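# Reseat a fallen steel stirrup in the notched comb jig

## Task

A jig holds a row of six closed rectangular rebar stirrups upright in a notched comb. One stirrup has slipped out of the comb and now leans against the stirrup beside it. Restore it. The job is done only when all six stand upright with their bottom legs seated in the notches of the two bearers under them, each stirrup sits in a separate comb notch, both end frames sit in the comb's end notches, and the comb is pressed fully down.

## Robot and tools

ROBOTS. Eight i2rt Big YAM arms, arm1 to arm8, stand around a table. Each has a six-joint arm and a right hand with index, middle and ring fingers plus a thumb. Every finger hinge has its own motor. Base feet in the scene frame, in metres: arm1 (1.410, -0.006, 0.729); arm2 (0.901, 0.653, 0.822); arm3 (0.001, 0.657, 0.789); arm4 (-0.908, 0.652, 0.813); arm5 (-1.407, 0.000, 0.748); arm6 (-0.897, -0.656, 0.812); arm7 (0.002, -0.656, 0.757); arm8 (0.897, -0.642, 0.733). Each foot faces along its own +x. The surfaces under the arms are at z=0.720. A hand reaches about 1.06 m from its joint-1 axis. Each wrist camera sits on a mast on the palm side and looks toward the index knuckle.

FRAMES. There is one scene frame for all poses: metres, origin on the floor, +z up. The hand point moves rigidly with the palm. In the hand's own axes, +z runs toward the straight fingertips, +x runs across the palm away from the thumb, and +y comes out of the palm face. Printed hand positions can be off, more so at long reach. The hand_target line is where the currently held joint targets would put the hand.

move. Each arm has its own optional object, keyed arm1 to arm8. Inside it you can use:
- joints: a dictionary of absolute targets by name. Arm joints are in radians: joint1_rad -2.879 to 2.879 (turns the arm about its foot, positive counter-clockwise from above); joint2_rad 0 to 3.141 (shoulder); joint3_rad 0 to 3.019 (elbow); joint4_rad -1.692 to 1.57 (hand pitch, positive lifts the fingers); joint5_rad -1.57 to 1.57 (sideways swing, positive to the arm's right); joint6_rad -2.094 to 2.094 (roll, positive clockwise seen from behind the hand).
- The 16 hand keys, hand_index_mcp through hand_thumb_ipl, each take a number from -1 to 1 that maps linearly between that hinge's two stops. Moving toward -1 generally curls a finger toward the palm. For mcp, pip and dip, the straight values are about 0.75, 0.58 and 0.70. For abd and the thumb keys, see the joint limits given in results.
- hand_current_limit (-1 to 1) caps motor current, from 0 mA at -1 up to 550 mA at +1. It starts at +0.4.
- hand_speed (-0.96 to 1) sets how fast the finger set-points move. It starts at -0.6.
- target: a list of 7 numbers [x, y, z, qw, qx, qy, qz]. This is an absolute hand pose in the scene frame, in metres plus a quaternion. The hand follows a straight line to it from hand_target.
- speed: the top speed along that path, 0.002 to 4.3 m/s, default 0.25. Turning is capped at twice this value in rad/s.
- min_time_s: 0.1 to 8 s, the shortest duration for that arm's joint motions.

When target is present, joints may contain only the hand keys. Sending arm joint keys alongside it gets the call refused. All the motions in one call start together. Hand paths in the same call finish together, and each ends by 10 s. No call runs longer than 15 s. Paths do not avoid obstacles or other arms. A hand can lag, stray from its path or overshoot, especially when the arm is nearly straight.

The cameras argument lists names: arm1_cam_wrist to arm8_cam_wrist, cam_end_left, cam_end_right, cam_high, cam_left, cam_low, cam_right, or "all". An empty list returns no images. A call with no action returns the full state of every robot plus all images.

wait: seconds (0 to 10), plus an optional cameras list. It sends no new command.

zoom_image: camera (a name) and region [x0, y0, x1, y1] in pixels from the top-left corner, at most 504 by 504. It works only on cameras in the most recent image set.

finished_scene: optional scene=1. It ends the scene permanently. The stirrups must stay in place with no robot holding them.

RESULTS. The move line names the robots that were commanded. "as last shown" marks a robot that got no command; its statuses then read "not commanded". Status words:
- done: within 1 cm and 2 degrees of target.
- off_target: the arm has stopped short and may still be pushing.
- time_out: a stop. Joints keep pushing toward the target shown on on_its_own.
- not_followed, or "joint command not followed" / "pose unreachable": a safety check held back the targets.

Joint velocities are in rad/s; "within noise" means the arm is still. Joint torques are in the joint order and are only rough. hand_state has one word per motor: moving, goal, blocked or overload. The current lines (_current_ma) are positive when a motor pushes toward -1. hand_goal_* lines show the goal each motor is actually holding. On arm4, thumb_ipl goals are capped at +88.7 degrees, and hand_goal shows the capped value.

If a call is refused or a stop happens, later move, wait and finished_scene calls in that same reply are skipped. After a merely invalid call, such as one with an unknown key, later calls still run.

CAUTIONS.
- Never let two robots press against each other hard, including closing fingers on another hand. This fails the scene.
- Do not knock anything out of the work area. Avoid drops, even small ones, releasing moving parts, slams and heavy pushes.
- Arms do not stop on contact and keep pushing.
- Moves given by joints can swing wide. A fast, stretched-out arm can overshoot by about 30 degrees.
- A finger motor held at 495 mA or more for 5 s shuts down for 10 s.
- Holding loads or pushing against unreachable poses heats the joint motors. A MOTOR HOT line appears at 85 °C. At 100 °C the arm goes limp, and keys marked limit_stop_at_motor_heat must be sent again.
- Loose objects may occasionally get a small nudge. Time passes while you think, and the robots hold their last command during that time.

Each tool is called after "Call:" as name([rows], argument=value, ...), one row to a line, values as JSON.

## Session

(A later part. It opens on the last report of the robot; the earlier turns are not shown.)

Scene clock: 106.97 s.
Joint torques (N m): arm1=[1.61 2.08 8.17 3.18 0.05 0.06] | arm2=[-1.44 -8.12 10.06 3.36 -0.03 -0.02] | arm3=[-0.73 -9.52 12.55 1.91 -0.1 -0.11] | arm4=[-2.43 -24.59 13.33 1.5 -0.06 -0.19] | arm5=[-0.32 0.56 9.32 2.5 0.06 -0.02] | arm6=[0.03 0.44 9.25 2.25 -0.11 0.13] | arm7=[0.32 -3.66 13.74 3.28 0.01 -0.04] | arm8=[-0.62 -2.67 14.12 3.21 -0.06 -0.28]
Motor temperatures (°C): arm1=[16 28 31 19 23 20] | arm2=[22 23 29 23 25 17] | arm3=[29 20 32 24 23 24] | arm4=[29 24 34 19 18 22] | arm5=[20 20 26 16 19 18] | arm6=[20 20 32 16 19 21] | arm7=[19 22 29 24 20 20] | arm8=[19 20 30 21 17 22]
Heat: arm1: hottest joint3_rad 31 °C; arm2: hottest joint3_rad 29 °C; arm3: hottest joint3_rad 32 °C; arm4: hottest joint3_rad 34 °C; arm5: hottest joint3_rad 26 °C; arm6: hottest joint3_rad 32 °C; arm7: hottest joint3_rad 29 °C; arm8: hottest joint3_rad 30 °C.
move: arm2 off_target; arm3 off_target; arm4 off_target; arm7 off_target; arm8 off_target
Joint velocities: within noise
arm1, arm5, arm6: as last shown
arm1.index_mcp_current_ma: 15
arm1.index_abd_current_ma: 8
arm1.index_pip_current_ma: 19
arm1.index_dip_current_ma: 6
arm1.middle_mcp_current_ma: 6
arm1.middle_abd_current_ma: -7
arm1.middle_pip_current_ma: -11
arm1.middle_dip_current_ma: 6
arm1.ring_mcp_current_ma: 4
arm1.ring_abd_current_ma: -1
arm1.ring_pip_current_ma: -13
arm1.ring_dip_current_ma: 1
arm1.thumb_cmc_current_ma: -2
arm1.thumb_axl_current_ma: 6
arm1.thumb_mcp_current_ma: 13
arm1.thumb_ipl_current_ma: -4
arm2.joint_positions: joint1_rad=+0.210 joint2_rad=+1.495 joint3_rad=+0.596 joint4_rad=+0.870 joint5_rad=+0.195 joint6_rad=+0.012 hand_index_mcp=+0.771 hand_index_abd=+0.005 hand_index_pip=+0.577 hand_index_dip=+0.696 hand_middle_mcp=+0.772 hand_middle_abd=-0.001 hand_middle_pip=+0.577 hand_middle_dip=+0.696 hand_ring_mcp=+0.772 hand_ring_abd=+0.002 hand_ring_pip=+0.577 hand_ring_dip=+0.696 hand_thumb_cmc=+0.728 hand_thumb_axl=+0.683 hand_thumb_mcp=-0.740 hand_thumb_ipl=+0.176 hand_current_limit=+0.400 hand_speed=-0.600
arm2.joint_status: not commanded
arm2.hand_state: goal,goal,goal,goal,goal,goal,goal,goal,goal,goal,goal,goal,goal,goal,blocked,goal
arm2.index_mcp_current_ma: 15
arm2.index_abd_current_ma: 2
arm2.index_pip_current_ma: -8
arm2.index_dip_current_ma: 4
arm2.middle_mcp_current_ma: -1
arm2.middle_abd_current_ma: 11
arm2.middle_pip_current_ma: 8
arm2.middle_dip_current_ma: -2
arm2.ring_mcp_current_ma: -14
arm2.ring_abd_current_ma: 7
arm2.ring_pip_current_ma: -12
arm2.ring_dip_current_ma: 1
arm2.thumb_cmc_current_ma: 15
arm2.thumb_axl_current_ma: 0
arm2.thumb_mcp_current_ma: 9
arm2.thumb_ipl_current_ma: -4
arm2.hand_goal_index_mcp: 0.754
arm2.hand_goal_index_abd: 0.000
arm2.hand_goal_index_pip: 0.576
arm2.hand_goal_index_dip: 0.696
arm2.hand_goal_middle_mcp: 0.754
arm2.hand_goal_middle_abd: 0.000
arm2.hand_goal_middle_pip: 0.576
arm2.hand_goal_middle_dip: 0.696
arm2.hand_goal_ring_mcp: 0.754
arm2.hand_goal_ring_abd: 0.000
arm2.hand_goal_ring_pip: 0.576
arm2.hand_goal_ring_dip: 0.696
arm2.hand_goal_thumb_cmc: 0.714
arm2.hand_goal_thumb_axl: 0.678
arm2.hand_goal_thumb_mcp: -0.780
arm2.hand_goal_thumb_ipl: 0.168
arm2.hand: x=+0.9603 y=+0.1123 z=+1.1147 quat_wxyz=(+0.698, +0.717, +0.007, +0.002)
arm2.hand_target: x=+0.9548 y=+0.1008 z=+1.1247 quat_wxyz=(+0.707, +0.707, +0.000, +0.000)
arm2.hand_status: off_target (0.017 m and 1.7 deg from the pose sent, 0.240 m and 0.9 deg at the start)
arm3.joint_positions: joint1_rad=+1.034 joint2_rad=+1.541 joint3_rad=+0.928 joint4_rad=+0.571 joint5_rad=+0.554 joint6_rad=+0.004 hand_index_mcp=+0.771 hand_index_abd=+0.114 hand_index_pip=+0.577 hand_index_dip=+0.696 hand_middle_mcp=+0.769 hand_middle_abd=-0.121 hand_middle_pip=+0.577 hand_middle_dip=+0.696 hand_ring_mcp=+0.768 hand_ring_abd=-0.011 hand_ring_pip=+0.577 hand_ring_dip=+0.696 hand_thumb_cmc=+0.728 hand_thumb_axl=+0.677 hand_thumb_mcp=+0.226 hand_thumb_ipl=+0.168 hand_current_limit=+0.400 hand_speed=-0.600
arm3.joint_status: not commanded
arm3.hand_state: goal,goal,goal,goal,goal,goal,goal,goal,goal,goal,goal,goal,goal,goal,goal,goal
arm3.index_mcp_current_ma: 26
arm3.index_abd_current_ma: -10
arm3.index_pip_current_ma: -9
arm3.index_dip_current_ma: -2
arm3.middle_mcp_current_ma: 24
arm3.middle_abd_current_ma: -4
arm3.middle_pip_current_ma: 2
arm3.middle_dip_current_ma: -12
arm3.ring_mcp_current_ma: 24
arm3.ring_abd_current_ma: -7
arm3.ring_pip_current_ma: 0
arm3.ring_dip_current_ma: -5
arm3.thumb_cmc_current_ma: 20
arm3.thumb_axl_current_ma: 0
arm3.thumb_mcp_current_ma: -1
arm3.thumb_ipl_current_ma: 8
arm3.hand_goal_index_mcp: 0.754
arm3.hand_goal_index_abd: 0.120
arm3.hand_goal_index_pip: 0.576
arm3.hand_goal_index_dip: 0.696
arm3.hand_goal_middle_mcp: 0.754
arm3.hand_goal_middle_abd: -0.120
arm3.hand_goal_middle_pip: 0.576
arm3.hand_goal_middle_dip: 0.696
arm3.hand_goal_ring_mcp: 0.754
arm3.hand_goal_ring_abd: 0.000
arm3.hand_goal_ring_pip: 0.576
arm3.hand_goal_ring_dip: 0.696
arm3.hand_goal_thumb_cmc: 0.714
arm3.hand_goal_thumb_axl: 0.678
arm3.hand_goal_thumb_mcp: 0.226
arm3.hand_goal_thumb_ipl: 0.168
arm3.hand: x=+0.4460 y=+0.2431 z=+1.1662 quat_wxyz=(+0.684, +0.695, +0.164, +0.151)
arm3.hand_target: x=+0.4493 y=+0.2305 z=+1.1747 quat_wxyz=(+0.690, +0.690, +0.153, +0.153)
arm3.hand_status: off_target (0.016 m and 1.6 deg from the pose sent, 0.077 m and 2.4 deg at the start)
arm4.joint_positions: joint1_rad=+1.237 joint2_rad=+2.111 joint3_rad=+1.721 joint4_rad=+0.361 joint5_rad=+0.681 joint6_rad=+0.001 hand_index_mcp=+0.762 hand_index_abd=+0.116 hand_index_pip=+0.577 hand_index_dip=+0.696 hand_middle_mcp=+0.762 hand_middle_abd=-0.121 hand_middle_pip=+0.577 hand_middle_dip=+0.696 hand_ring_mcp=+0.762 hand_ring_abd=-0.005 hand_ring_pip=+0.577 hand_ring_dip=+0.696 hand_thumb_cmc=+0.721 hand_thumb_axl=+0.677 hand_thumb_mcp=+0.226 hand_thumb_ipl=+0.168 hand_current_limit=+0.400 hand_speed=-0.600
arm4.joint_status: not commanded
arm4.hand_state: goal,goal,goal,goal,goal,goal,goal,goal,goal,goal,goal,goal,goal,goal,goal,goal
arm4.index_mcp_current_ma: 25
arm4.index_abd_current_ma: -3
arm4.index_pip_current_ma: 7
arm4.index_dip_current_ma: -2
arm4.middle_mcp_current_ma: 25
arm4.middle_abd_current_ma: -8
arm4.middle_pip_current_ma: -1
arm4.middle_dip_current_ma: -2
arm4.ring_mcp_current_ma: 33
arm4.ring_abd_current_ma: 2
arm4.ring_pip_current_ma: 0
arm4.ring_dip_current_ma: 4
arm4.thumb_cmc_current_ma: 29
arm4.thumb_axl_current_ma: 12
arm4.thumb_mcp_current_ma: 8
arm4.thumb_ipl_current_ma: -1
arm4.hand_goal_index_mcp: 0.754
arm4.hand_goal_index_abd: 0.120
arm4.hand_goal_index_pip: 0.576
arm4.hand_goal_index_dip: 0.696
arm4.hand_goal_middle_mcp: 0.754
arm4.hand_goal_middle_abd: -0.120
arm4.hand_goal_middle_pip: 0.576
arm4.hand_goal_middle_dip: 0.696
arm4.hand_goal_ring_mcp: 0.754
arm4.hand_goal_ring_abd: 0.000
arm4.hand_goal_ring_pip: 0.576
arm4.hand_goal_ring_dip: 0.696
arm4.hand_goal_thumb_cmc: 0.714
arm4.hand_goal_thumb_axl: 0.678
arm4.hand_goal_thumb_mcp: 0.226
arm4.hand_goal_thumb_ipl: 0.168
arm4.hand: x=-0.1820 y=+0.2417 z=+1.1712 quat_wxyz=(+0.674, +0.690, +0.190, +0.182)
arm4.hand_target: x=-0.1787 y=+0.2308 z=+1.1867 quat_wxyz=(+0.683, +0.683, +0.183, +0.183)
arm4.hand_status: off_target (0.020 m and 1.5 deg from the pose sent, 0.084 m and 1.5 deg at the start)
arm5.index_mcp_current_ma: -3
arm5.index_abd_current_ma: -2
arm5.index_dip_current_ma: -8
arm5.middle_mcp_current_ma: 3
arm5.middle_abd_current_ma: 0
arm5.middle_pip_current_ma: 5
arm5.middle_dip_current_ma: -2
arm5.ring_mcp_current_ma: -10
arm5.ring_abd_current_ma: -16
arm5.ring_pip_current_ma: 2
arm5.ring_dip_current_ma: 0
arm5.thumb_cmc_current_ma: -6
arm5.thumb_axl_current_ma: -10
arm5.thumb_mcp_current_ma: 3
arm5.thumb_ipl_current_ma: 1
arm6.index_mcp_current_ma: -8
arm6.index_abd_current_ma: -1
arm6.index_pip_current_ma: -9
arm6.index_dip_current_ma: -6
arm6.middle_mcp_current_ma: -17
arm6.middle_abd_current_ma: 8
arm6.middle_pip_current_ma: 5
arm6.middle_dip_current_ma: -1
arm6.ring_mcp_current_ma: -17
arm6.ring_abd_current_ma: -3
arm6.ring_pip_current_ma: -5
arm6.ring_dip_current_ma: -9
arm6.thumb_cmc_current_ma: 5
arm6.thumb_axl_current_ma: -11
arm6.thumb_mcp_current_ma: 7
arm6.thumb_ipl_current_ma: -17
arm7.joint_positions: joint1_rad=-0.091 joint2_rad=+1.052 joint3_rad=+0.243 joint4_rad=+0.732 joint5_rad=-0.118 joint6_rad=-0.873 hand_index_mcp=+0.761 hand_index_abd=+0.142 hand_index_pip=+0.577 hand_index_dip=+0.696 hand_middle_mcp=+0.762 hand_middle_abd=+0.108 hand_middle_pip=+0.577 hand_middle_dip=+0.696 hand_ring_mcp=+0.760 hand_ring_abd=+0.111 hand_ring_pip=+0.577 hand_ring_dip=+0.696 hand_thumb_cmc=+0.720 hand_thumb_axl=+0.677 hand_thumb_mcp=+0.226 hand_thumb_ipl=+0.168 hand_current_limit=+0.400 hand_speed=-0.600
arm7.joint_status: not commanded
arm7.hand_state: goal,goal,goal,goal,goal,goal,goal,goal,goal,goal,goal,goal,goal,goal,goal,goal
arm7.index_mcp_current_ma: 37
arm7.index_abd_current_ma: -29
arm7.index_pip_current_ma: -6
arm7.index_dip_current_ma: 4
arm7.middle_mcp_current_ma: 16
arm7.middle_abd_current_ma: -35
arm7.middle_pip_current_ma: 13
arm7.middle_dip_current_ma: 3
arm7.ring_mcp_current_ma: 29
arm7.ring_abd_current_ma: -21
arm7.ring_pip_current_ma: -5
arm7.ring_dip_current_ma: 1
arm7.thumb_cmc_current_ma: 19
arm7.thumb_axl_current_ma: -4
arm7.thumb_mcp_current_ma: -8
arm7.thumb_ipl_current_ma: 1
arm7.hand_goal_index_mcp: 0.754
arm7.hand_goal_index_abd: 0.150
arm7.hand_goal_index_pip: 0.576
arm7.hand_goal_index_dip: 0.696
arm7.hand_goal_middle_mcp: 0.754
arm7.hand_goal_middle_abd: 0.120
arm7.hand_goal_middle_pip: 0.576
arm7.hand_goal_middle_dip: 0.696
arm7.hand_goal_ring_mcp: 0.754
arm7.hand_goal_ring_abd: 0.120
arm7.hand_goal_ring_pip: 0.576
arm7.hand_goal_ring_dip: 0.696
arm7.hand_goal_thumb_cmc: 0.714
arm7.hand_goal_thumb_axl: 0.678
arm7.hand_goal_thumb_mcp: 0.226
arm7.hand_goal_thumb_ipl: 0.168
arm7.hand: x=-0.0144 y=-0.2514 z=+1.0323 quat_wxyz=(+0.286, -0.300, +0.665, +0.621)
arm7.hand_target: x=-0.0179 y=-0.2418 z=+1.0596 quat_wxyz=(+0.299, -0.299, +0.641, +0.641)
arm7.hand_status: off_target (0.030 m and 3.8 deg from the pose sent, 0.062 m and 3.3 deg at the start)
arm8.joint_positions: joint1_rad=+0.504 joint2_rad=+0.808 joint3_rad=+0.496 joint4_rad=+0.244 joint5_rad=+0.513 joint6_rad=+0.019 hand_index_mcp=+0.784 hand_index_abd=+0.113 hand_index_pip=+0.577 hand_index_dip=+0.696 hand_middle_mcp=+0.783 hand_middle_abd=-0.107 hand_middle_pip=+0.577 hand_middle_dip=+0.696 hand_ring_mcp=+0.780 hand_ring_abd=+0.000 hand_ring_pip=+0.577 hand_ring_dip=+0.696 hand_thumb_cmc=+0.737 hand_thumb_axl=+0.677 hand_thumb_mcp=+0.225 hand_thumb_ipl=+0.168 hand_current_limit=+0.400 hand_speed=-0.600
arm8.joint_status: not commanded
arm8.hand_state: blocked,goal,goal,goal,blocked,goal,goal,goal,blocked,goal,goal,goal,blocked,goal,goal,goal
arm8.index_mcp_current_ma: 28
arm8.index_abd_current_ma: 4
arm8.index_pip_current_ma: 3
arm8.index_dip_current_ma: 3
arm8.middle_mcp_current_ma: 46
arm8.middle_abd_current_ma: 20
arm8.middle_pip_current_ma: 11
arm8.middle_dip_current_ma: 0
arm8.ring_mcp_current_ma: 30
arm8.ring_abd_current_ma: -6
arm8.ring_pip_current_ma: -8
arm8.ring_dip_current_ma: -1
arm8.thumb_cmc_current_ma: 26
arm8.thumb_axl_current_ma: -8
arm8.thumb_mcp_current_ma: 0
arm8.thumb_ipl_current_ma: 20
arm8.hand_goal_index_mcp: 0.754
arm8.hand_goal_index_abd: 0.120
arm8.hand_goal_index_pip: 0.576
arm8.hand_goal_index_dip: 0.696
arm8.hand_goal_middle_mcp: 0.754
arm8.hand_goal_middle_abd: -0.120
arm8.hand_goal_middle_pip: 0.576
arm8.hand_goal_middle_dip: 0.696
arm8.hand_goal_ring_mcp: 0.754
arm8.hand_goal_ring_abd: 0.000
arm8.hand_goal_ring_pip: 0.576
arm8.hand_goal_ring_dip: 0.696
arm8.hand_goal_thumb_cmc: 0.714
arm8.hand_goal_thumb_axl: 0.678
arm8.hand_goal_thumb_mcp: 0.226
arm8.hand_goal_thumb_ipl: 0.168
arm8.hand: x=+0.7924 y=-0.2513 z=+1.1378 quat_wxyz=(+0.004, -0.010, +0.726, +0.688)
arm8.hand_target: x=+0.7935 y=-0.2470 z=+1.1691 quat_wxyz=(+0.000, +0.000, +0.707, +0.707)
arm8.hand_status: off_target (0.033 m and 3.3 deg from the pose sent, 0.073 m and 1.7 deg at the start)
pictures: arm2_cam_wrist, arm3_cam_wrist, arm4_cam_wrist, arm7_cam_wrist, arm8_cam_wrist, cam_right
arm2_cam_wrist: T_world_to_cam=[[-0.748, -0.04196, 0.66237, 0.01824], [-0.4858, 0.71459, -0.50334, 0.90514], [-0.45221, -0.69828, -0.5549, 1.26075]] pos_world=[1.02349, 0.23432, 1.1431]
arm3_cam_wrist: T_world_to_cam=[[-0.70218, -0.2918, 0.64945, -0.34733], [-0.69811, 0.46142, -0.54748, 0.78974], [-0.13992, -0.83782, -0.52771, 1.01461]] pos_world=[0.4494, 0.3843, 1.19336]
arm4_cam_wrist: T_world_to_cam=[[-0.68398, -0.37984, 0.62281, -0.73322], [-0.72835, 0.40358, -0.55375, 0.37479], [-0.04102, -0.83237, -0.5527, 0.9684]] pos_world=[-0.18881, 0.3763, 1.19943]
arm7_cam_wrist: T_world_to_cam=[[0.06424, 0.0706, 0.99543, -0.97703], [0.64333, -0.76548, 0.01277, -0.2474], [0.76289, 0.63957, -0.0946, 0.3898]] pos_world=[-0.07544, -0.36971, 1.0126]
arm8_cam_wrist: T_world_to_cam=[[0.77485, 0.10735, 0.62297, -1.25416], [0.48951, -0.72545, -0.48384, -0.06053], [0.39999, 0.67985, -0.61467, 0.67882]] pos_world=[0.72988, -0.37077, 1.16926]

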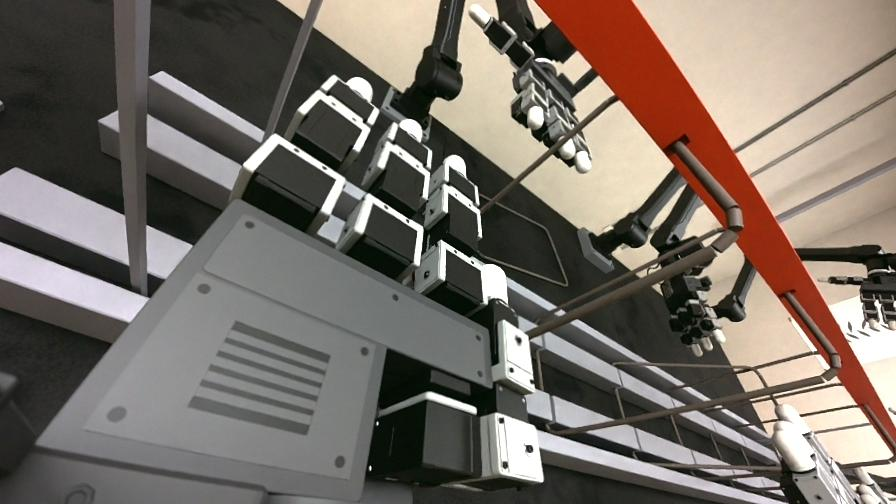

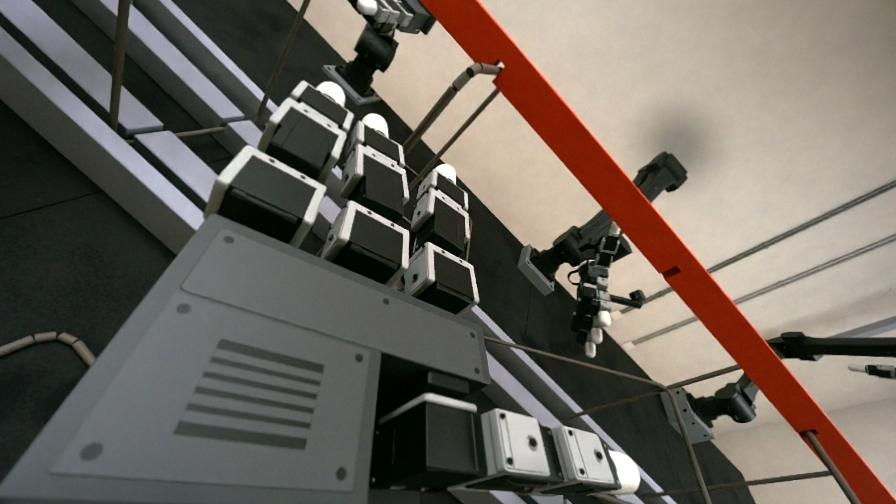

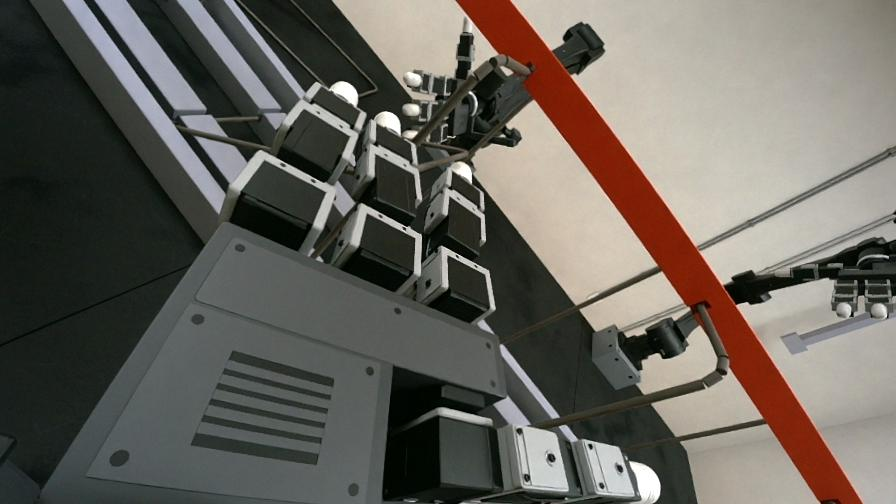

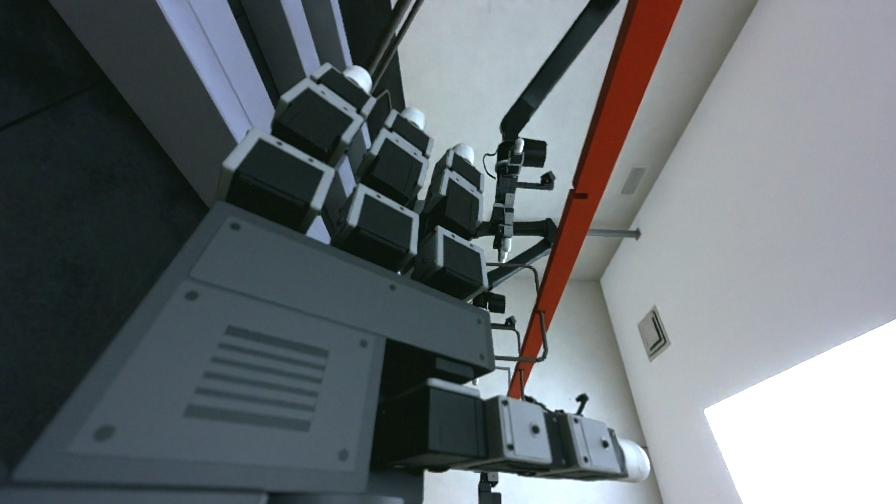

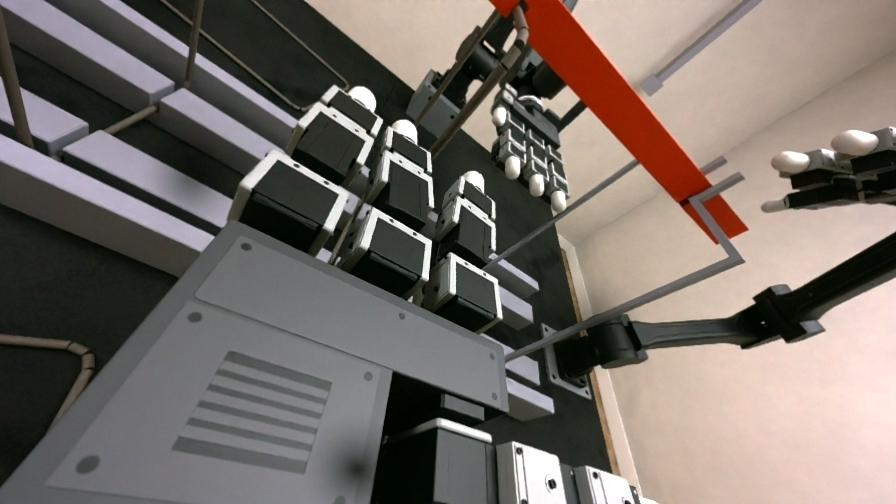

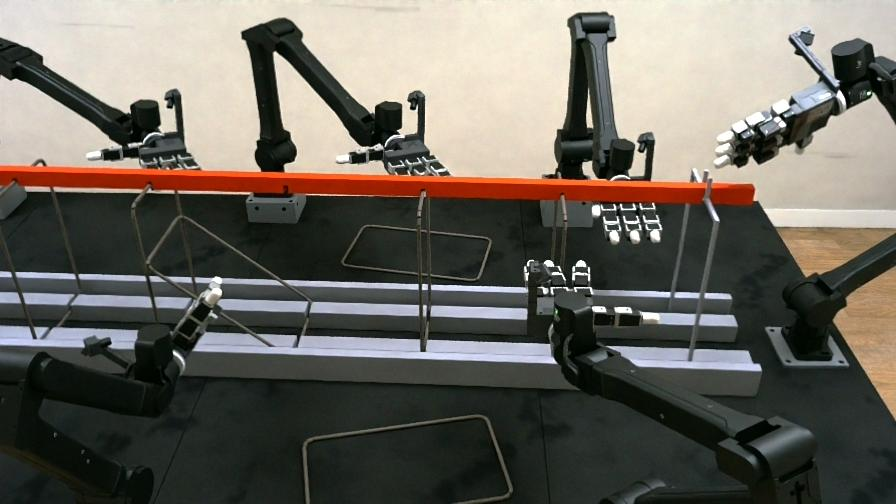

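Call:
move(arm8={"target": [0.7905, -0.204, 1.185, 0, 0, 0.7071, 0.7071], "speed": 0.08}, arm3={"target": [0.468, 0.190, 1.175, 0.6903, 0.6903, 0.153, 0.153], "speed": 0.08}, arm4={"target": [-0.154, 0.1886, 1.187, 0.683, 0.683, 0.183, 0.183], "speed": 0.08}, arm7={"target": [-0.0286, -0.240, 1.048, 0.2988, -0.2988, 0.6409, 0.6409], "speed": 0.08}, cameras=["arm8_cam_wrist", "arm3_cam_wrist", "arm4_cam_wrist", "arm7_cam_wrist", "cam_right", "cam_left"])

Call:
zoom_image(camera="arm8_cam_wrist", region=[280, 0, 580, 250])

Call:
zoom_image(camera="arm3_cam_wrist", region=[280, 0, 580, 250])

Call:
zoom_image(camera="arm4_cam_wrist", region=[280, 0, 580, 250])

Call:
zoom_image(camera="arm7_cam_wrist", region=[280, 0, 580, 250])

Scene clock: 112.63 s.
Joint torques (N m): arm1=[1.67 2.67 8.06 3.15 0.07 -0.01] | arm2=[-1.32 -8.12 10.06 3.36 -0.04 -0.02] | arm3=[-0.67 -10.87 12.71 1.2 -0.11 -0.12] | arm4=[-1.79 -26.75 13.59 1.4 -0.19 -0.21] | arm5=[-0.32 0.56 9.31 2.48 0.06 -0.03] | arm6=[-0.03 0.44 9.25 2.26 -0.11 0.13] | arm7=[0.38 -3.9 11.81 3.28 0.02 -0.03] | arm8=[-0.62 -3.96 14.13 3.28 -0.05 -0.27]
Motor temperatures (°C): arm1=[16 28 31 19 23 20] | arm2=[22 23 30 23 25 17] | arm3=[29 20 33 24 23 24] | arm4=[29 25 34 19 18 22] | arm5=[20 20 26 16 19 18] | arm6=[20 20 32 16 19 21] | arm7=[19 22 29 24 20 20] | arm8=[19 20 31 21 17 22]
Heat: arm1: hottest joint3_rad 31 °C; arm2: hottest joint3_rad 30 °C; arm3: hottest joint3_rad 33 °C; arm4: hottest joint3_rad 34 °C; arm5: hottest joint3_rad 26 °C; arm6: hottest joint3_rad 32 °C; arm7: hottest joint3_rad 29 °C; arm8: hottest joint3_rad 31 °C.
move: arm3 off_target; arm4 off_target; arm7 off_target; arm8 off_target
Joint velocities: within noise
arm1, arm2, arm5, arm6: as last shown
arm1.index_mcp_current_ma: 11
arm1.index_abd_current_ma: 7
arm1.index_pip_current_ma: 12
arm1.index_dip_current_ma: 8
arm1.middle_mcp_current_ma: 2
arm1.middle_abd_current_ma: -13
arm1.middle_pip_current_ma: -7
arm1.middle_dip_current_ma: 10
arm1.ring_mcp_current_ma: 15
arm1.ring_abd_current_ma: -3
arm1.ring_pip_current_ma: -9
arm1.ring_dip_current_ma: 8
arm1.thumb_cmc_current_ma: -10
arm1.thumb_axl_current_ma: 9
arm1.thumb_mcp_current_ma: 6
arm1.thumb_ipl_current_ma: -1
arm2.joint_positions: joint1_rad=+0.210 joint2_rad=+1.495 joint3_rad=+0.597 joint4_rad=+0.870 joint5_rad=+0.195 joint6_rad=+0.012 hand_index_mcp=+0.771 hand_index_abd=+0.005 hand_index_pip=+0.577 hand_index_dip=+0.696 hand_middle_mcp=+0.772 hand_middle_abd=-0.001 hand_middle_pip=+0.577 hand_middle_dip=+0.696 hand_ring_mcp=+0.772 hand_ring_abd=+0.002 hand_ring_pip=+0.577 hand_ring_dip=+0.696 hand_thumb_cmc=+0.728 hand_thumb_axl=+0.683 hand_thumb_mcp=-0.740 hand_thumb_ipl=+0.176 hand_current_limit=+0.400 hand_speed=-0.600
arm2.index_mcp_current_ma: -3
arm2.index_abd_current_ma: 15
arm2.index_dip_current_ma: 7
arm2.middle_mcp_current_ma: 0
arm2.middle_abd_current_ma: 10
arm2.middle_pip_current_ma: -1
arm2.middle_dip_current_ma: -3
arm2.ring_mcp_current_ma: -15
arm2.ring_abd_current_ma: 1
arm2.ring_pip_current_ma: 10
arm2.ring_dip_current_ma: -3
arm2.thumb_cmc_current_ma: 18
arm2.thumb_axl_current_ma: 4
arm2.thumb_mcp_current_ma: -7
arm2.thumb_ipl_current_ma: 6
arm2.hand: x=+0.9603 y=+0.1123 z=+1.1149 quat_wxyz=(+0.698, +0.716, +0.007, +0.002)
arm2.hand_target: x=+0.9548 y=+0.1008 z=+1.1248 quat_wxyz=(+0.707, +0.707, +0.000, +0.000)
arm3.joint_positions: joint1_rad=+0.988 joint2_rad=+1.627 joint3_rad=+1.036 joint4_rad=+0.571 joint5_rad=+0.508 joint6_rad=+0.004 hand_index_mcp=+0.771 hand_index_abd=+0.114 hand_index_pip=+0.577 hand_index_dip=+0.696 hand_middle_mcp=+0.769 hand_middle_abd=-0.121 hand_middle_pip=+0.577 hand_middle_dip=+0.696 hand_ring_mcp=+0.768 hand_ring_abd=-0.011 hand_ring_pip=+0.577 hand_ring_dip=+0.696 hand_thumb_cmc=+0.728 hand_thumb_axl=+0.677 hand_thumb_mcp=+0.226 hand_thumb_ipl=+0.168 hand_current_limit=+0.400 hand_speed=-0.600
arm3.joint_status: not commanded
arm3.hand_state: goal,goal,goal,goal,goal,goal,goal,goal,goal,goal,goal,goal,goal,goal,goal,goal
arm3.index_mcp_current_ma: 25
arm3.index_abd_current_ma: -9
arm3.index_pip_current_ma: -7
arm3.index_dip_current_ma: -4
arm3.middle_mcp_current_ma: 26
arm3.middle_abd_current_ma: -8
arm3.middle_pip_current_ma: 0
arm3.middle_dip_current_ma: -11
arm3.ring_mcp_current_ma: 30
arm3.ring_abd_current_ma: -10
arm3.ring_pip_current_ma: -3
arm3.ring_dip_current_ma: -5
arm3.thumb_cmc_current_ma: 20
arm3.thumb_axl_current_ma: -4
arm3.thumb_mcp_current_ma: -3
arm3.thumb_ipl_current_ma: 10
arm3.hand_goal_index_mcp: 0.754
arm3.hand_goal_index_abd: 0.120
arm3.hand_goal_index_pip: 0.576
arm3.hand_goal_index_dip: 0.696
arm3.hand_goal_middle_mcp: 0.754
arm3.hand_goal_middle_abd: -0.120
arm3.hand_goal_middle_pip: 0.576
arm3.hand_goal_middle_dip: 0.696
arm3.hand_goal_ring_mcp: 0.754
arm3.hand_goal_ring_abd: 0.000
arm3.hand_goal_ring_pip: 0.576
arm3.hand_goal_ring_dip: 0.696
arm3.hand_goal_thumb_cmc: 0.714
arm3.hand_goal_thumb_axl: 0.678
arm3.hand_goal_thumb_mcp: 0.226
arm3.hand_goal_thumb_ipl: 0.168
arm3.hand: x=+0.4628 y=+0.2045 z=+1.1724 quat_wxyz=(+0.689, +0.690, +0.158, +0.156)
arm3.hand_target: x=+0.4673 y=+0.1906 z=+1.1749 quat_wxyz=(+0.690, +0.690, +0.153, +0.153)
arm3.hand_status: off_target (0.016 m and 0.7 deg from the pose sent, 0.058 m and 1.6 deg at the start)
arm4.joint_positions: joint1_rad=+1.192 joint2_rad=+2.213 joint3_rad=+1.900 joint4_rad=+0.284 joint5_rad=+0.640 joint6_rad=+0.001 hand_index_mcp=+0.762 hand_index_abd=+0.116 hand_index_pip=+0.577 hand_index_dip=+0.696 hand_middle_mcp=+0.762 hand_middle_abd=-0.121 hand_middle_pip=+0.577 hand_middle_dip=+0.696 hand_ring_mcp=+0.762 hand_ring_abd=-0.005 hand_ring_pip=+0.577 hand_ring_dip=+0.696 hand_thumb_cmc=+0.721 hand_thumb_axl=+0.677 hand_thumb_mcp=+0.226 hand_thumb_ipl=+0.168 hand_current_limit=+0.400 hand_speed=-0.600
arm4.joint_status: not commanded
arm4.hand_state: goal,goal,goal,goal,goal,goal,goal,goal,goal,goal,goal,goal,goal,goal,goal,goal
arm4.index_mcp_current_ma: 23
arm4.index_abd_current_ma: -13
arm4.index_pip_current_ma: 8
arm4.index_dip_current_ma: 6
arm4.middle_mcp_current_ma: 18
arm4.middle_abd_current_ma: -8
arm4.middle_pip_current_ma: -17
arm4.middle_dip_current_ma: 0
arm4.ring_mcp_current_ma: 32
arm4.ring_abd_current_ma: -6
arm4.ring_pip_current_ma: -2
arm4.ring_dip_current_ma: -3
arm4.thumb_cmc_current_ma: 44
arm4.thumb_axl_current_ma: 7
arm4.thumb_mcp_current_ma: 2
arm4.thumb_ipl_current_ma: -5
arm4.hand_goal_index_mcp: 0.754
arm4.hand_goal_index_abd: 0.120
arm4.hand_goal_index_pip: 0.576
arm4.hand_goal_index_dip: 0.696
arm4.hand_goal_middle_mcp: 0.754
arm4.hand_goal_middle_abd: -0.120
arm4.hand_goal_middle_pip: 0.576
arm4.hand_goal_middle_dip: 0.696
arm4.hand_goal_ring_mcp: 0.754
arm4.hand_goal_ring_abd: 0.000
arm4.hand_goal_ring_pip: 0.576
arm4.hand_goal_ring_dip: 0.696
arm4.hand_goal_thumb_cmc: 0.714
arm4.hand_goal_thumb_axl: 0.678
arm4.hand_goal_thumb_mcp: 0.226
arm4.hand_goal_thumb_ipl: 0.168
arm4.hand: x=-0.1593 y=+0.1966 z=+1.1709 quat_wxyz=(+0.674, +0.691, +0.189, +0.181)
arm4.hand_target: x=-0.1556 y=+0.1894 z=+1.1866 quat_wxyz=(+0.683, +0.683, +0.183, +0.183)
arm4.hand_status: off_target (0.019 m and 1.5 deg from the pose sent, 0.062 m and 1.5 deg at the start)
arm5.index_mcp_current_ma: -8
arm5.index_abd_current_ma: 0
arm5.index_pip_current_ma: 5
arm5.index_dip_current_ma: -9
arm5.middle_mcp_current_ma: 4
arm5.middle_abd_current_ma: 6
arm5.middle_pip_current_ma: 4
arm5.middle_dip_current_ma: -9
arm5.ring_mcp_current_ma: -6
arm5.ring_abd_current_ma: -10
arm5.ring_dip_current_ma: 5
arm5.thumb_cmc_current_ma: -3
arm5.thumb_axl_current_ma: -4
arm5.thumb_mcp_current_ma: 4
arm5.thumb_ipl_current_ma: 6
arm6.index_mcp_current_ma: 17
arm6.index_abd_current_ma: -11
arm6.index_pip_current_ma: -13
arm6.index_dip_current_ma: 12
arm6.middle_mcp_current_ma: 0
arm6.middle_abd_current_ma: 6
arm6.middle_pip_current_ma: 6
arm6.middle_dip_current_ma: 7
arm6.ring_mcp_current_ma: 5
arm6.ring_abd_current_ma: 2
arm6.ring_pip_current_ma: -4
arm6.thumb_cmc_current_ma: 18
arm6.thumb_axl_current_ma: -16
arm6.thumb_mcp_current_ma: 0
arm6.thumb_ipl_current_ma: -3
arm7.joint_positions: joint1_rad=-0.049 joint2_rad=+1.102 joint3_rad=+0.243 joint4_rad=+0.799 joint5_rad=-0.075 joint6_rad=-0.873 hand_index_mcp=+0.761 hand_index_abd=+0.142 hand_index_pip=+0.577 hand_index_dip=+0.696 hand_middle_mcp=+0.762 hand_middle_abd=+0.108 hand_middle_pip=+0.577 hand_middle_dip=+0.696 hand_ring_mcp=+0.760 hand_ring_abd=+0.111 hand_ring_pip=+0.577 hand_ring_dip=+0.696 hand_thumb_cmc=+0.720 hand_thumb_axl=+0.677 hand_thumb_mcp=+0.226 hand_thumb_ipl=+0.168 hand_current_limit=+0.400 hand_speed=-0.600
arm7.joint_status: not commanded
arm7.hand_state: goal,goal,goal,goal,goal,goal,goal,goal,goal,goal,goal,goal,goal,goal,goal,goal
arm7.index_mcp_current_ma: 33
arm7.index_abd_current_ma: -28
arm7.index_pip_current_ma: -6
arm7.index_dip_current_ma: 2
arm7.middle_mcp_current_ma: 20
arm7.middle_abd_current_ma: -33
arm7.middle_pip_current_ma: 6
arm7.middle_dip_current_ma: 3
arm7.ring_mcp_current_ma: 29
arm7.ring_abd_current_ma: -17
arm7.ring_pip_current_ma: -2
arm7.ring_dip_current_ma: 2
arm7.thumb_cmc_current_ma: 25
arm7.thumb_axl_current_ma: -6
arm7.thumb_mcp_current_ma: -9
arm7.thumb_ipl_current_ma: 1
arm7.hand_goal_index_mcp: 0.754
arm7.hand_goal_index_abd: 0.150
arm7.hand_goal_index_pip: 0.576
arm7.hand_goal_index_dip: 0.696
arm7.hand_goal_middle_mcp: 0.754
arm7.hand_goal_middle_abd: 0.120
arm7.hand_goal_middle_pip: 0.576
arm7.hand_goal_middle_dip: 0.696
arm7.hand_goal_ring_mcp: 0.754
arm7.hand_goal_ring_abd: 0.120
arm7.hand_goal_ring_pip: 0.576
arm7.hand_goal_ring_dip: 0.696
arm7.hand_goal_thumb_cmc: 0.714
arm7.hand_goal_thumb_axl: 0.678
arm7.hand_goal_thumb_mcp: 0.226
arm7.hand_goal_thumb_ipl: 0.168
arm7.hand: x=-0.0237 y=-0.2471 z=+1.0298 quat_wxyz=(+0.291, -0.298, +0.659, +0.626)
arm7.hand_target: x=-0.0284 y=-0.2408 z=+1.0478 quat_wxyz=(+0.299, -0.299, +0.641, +0.641)
arm7.hand_status: off_target (0.020 m and 2.8 deg from the pose sent, 0.024 m and 3.8 deg at the start)
arm8.joint_positions: joint1_rad=+0.443 joint2_rad=+0.925 joint3_rad=+0.594 joint4_rad=+0.265 joint5_rad=+0.452 joint6_rad=+0.018 hand_index_mcp=+0.785 hand_index_abd=+0.113 hand_index_pip=+0.577 hand_index_dip=+0.696 hand_middle_mcp=+0.783 hand_middle_abd=-0.107 hand_middle_pip=+0.577 hand_middle_dip=+0.696 hand_ring_mcp=+0.780 hand_ring_abd=+0.000 hand_ring_pip=+0.577 hand_ring_dip=+0.696 hand_thumb_cmc=+0.737 hand_thumb_axl=+0.677 hand_thumb_mcp=+0.225 hand_thumb_ipl=+0.168 hand_current_limit=+0.400 hand_speed=-0.600
arm8.joint_status: not commanded
arm8.hand_state: blocked,goal,goal,goal,blocked,goal,goal,goal,blocked,goal,goal,goal,blocked,goal,goal,goal
arm8.index_mcp_current_ma: 37
arm8.index_abd_current_ma: -3
arm8.index_pip_current_ma: -2
arm8.index_dip_current_ma: -2
arm8.middle_mcp_current_ma: 37
arm8.middle_abd_current_ma: 5
arm8.middle_pip_current_ma: 5
arm8.middle_dip_current_ma: -11
arm8.ring_mcp_current_ma: 35
arm8.ring_abd_current_ma: 8
arm8.ring_pip_current_ma: -9
arm8.ring_dip_current_ma: -2
arm8.thumb_cmc_current_ma: 24
arm8.thumb_axl_current_ma: -17
arm8.thumb_mcp_current_ma: -3
arm8.thumb_ipl_current_ma: 1
arm8.hand_goal_index_mcp: 0.754
arm8.hand_goal_index_abd: 0.120
arm8.hand_goal_index_pip: 0.576
arm8.hand_goal_index_dip: 0.696
arm8.hand_goal_middle_mcp: 0.754
arm8.hand_goal_middle_abd: -0.120
arm8.hand_goal_middle_pip: 0.576
arm8.hand_goal_middle_dip: 0.696
arm8.hand_goal_ring_mcp: 0.754
arm8.hand_goal_ring_abd: 0.000
arm8.hand_goal_ring_pip: 0.576
arm8.hand_goal_ring_dip: 0.696
arm8.hand_goal_thumb_cmc: 0.714
arm8.hand_goal_thumb_axl: 0.678
arm8.hand_goal_thumb_mcp: 0.226
arm8.hand_goal_thumb_ipl: 0.168
arm8.hand: x=+0.7898 y=-0.2114 z=+1.1540 quat_wxyz=(+0.003, -0.008, +0.726, +0.688)
arm8.hand_target: x=+0.7910 y=-0.2061 z=+1.1843 quat_wxyz=(+0.000, +0.000, +0.707, +0.707)
arm8.hand_status: off_target (0.032 m and 3.3 deg from the pose sent, 0.067 m and 3.3 deg at the start)
pictures: arm3_cam_wrist, arm4_cam_wrist, arm7_cam_wrist, arm8_cam_wrist, cam_left, cam_right
arm3_cam_wrist: T_world_to_cam=[[-0.71498, -0.28399, 0.63887, -0.33409], [-0.68692, 0.45554, -0.56624, 0.84065], [-0.13023, -0.8437, -0.52078, 0.97649]] pos_world=[0.46575, 0.34603, 1.19799]
arm4_cam_wrist: T_world_to_cam=[[-0.68552, -0.37752, 0.62252, -0.73503], [-0.72666, 0.40768, -0.55296, 0.40789], [-0.04504, -0.83143, -0.5538, 0.93212]] pos_world=[-0.1655, 0.33121, 1.19933]
arm7_cam_wrist: T_world_to_cam=[[0.05955, 0.05349, 0.99679, -0.97993], [0.64234, -0.76641, 0.00275, -0.22803], [0.7641, 0.64012, -0.08, 0.3791]] pos_world=[-0.08484, -0.36502, 1.00774]
arm8_cam_wrist: T_world_to_cam=[[0.77737, 0.10691, 0.61989, -1.26506], [0.48725, -0.7256, -0.48589, -0.01839], [0.39785, 0.67976, -0.61615, 0.66607]] pos_world=[0.72738, -0.33087, 1.18567]

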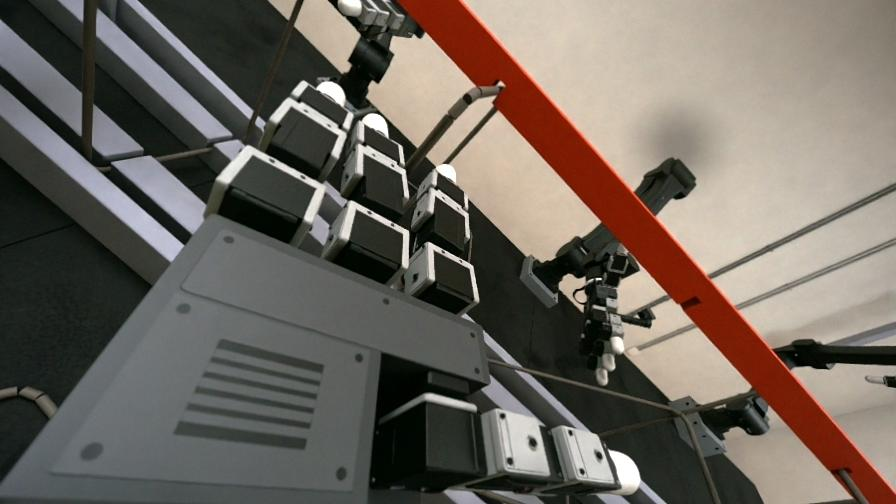

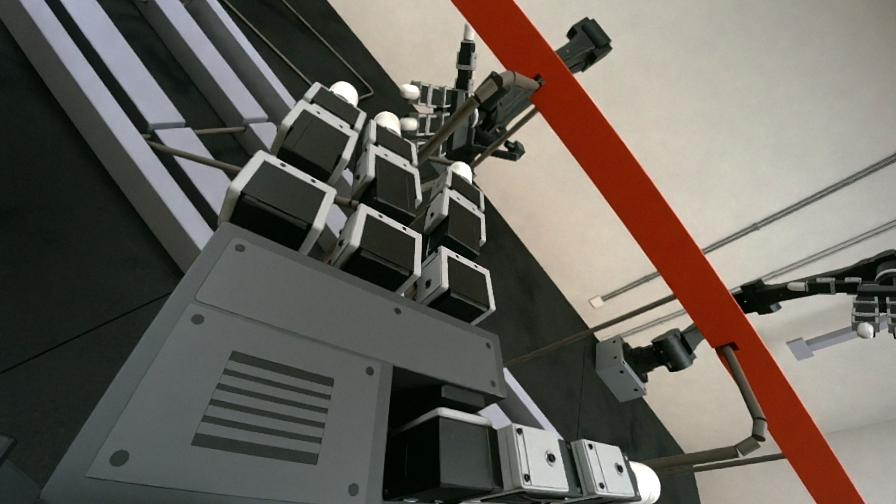

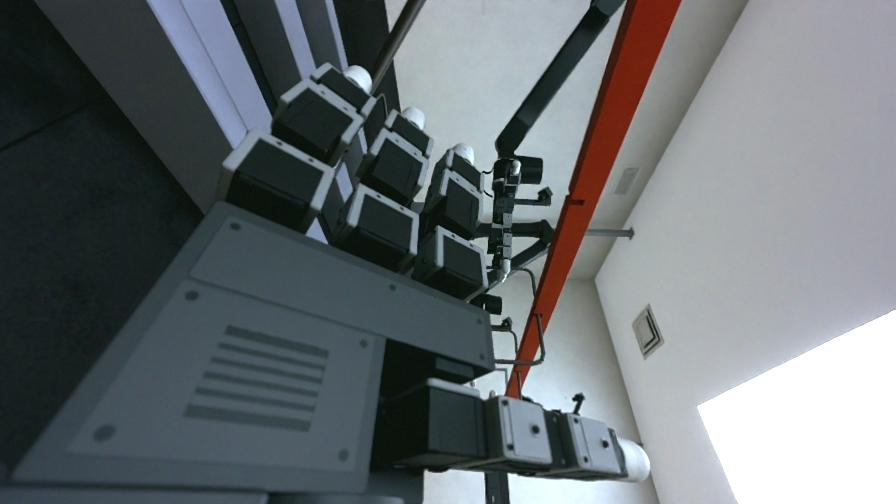

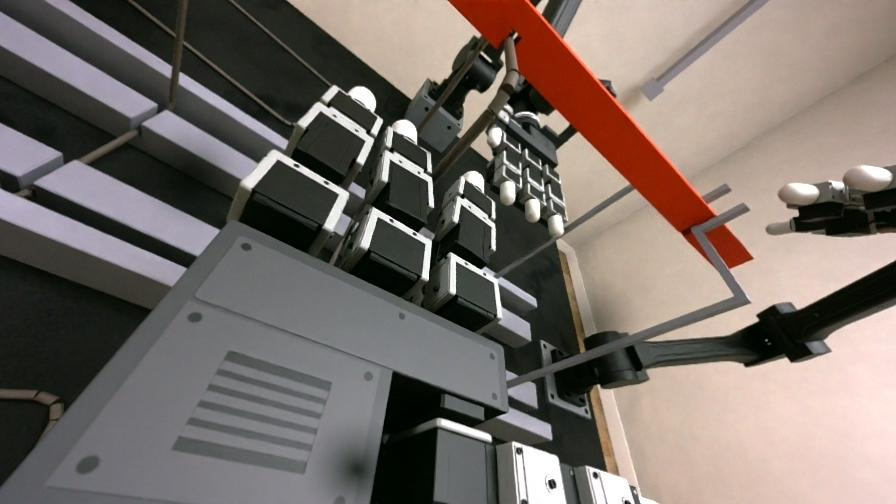

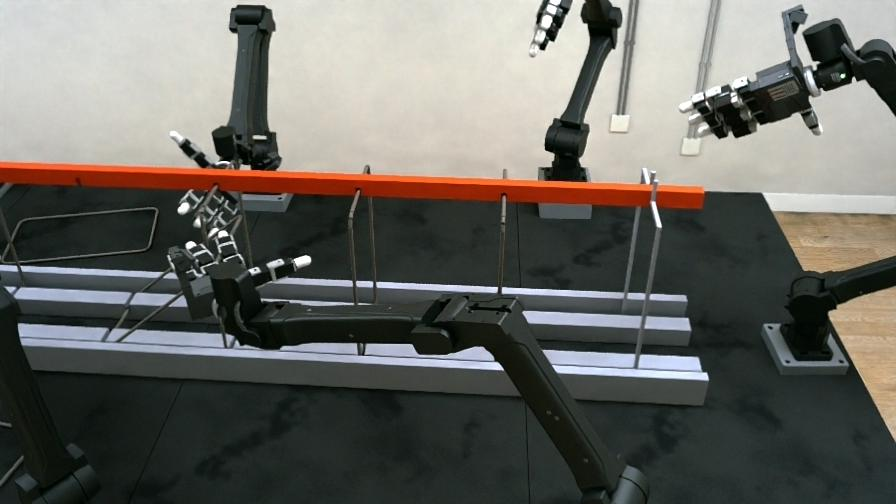

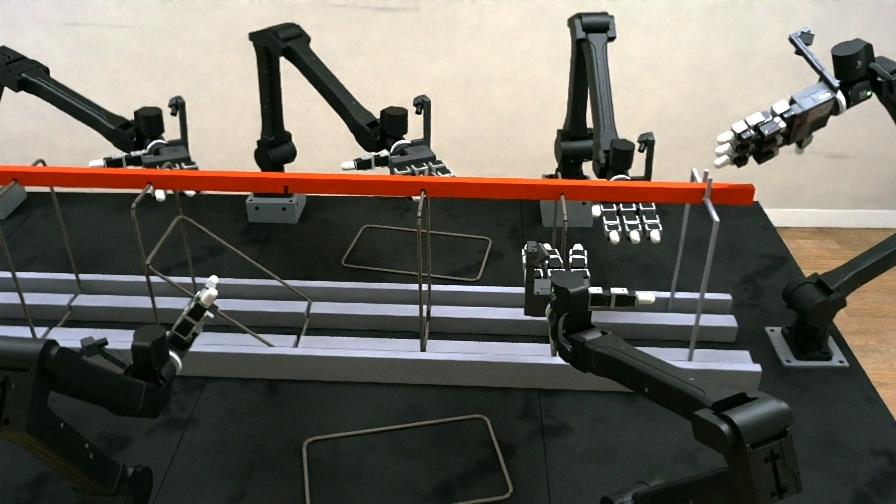

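Scaled by 1.680.

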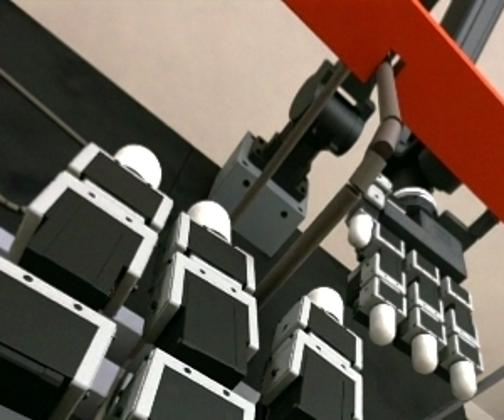

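Scaled by 1.680.

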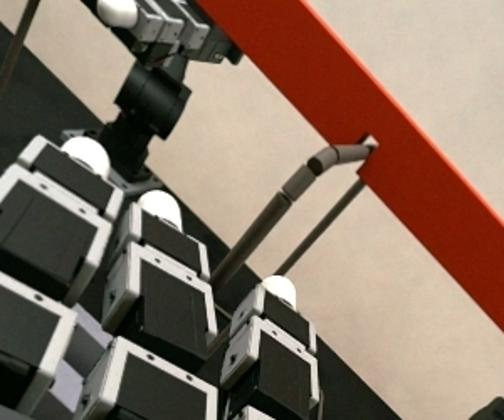

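Scaled by 1.680.

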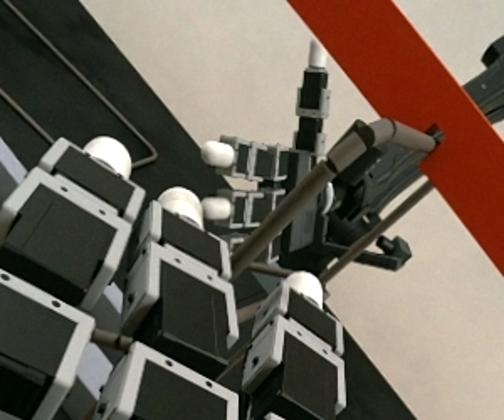

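Scaled by 1.680.

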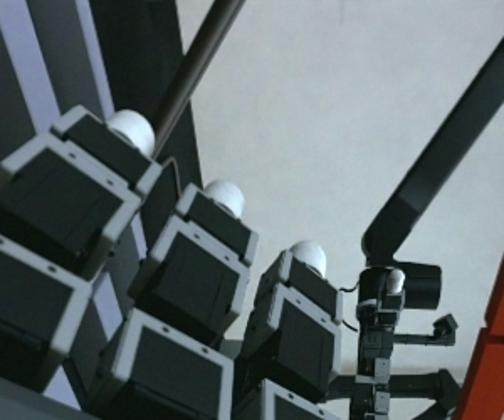

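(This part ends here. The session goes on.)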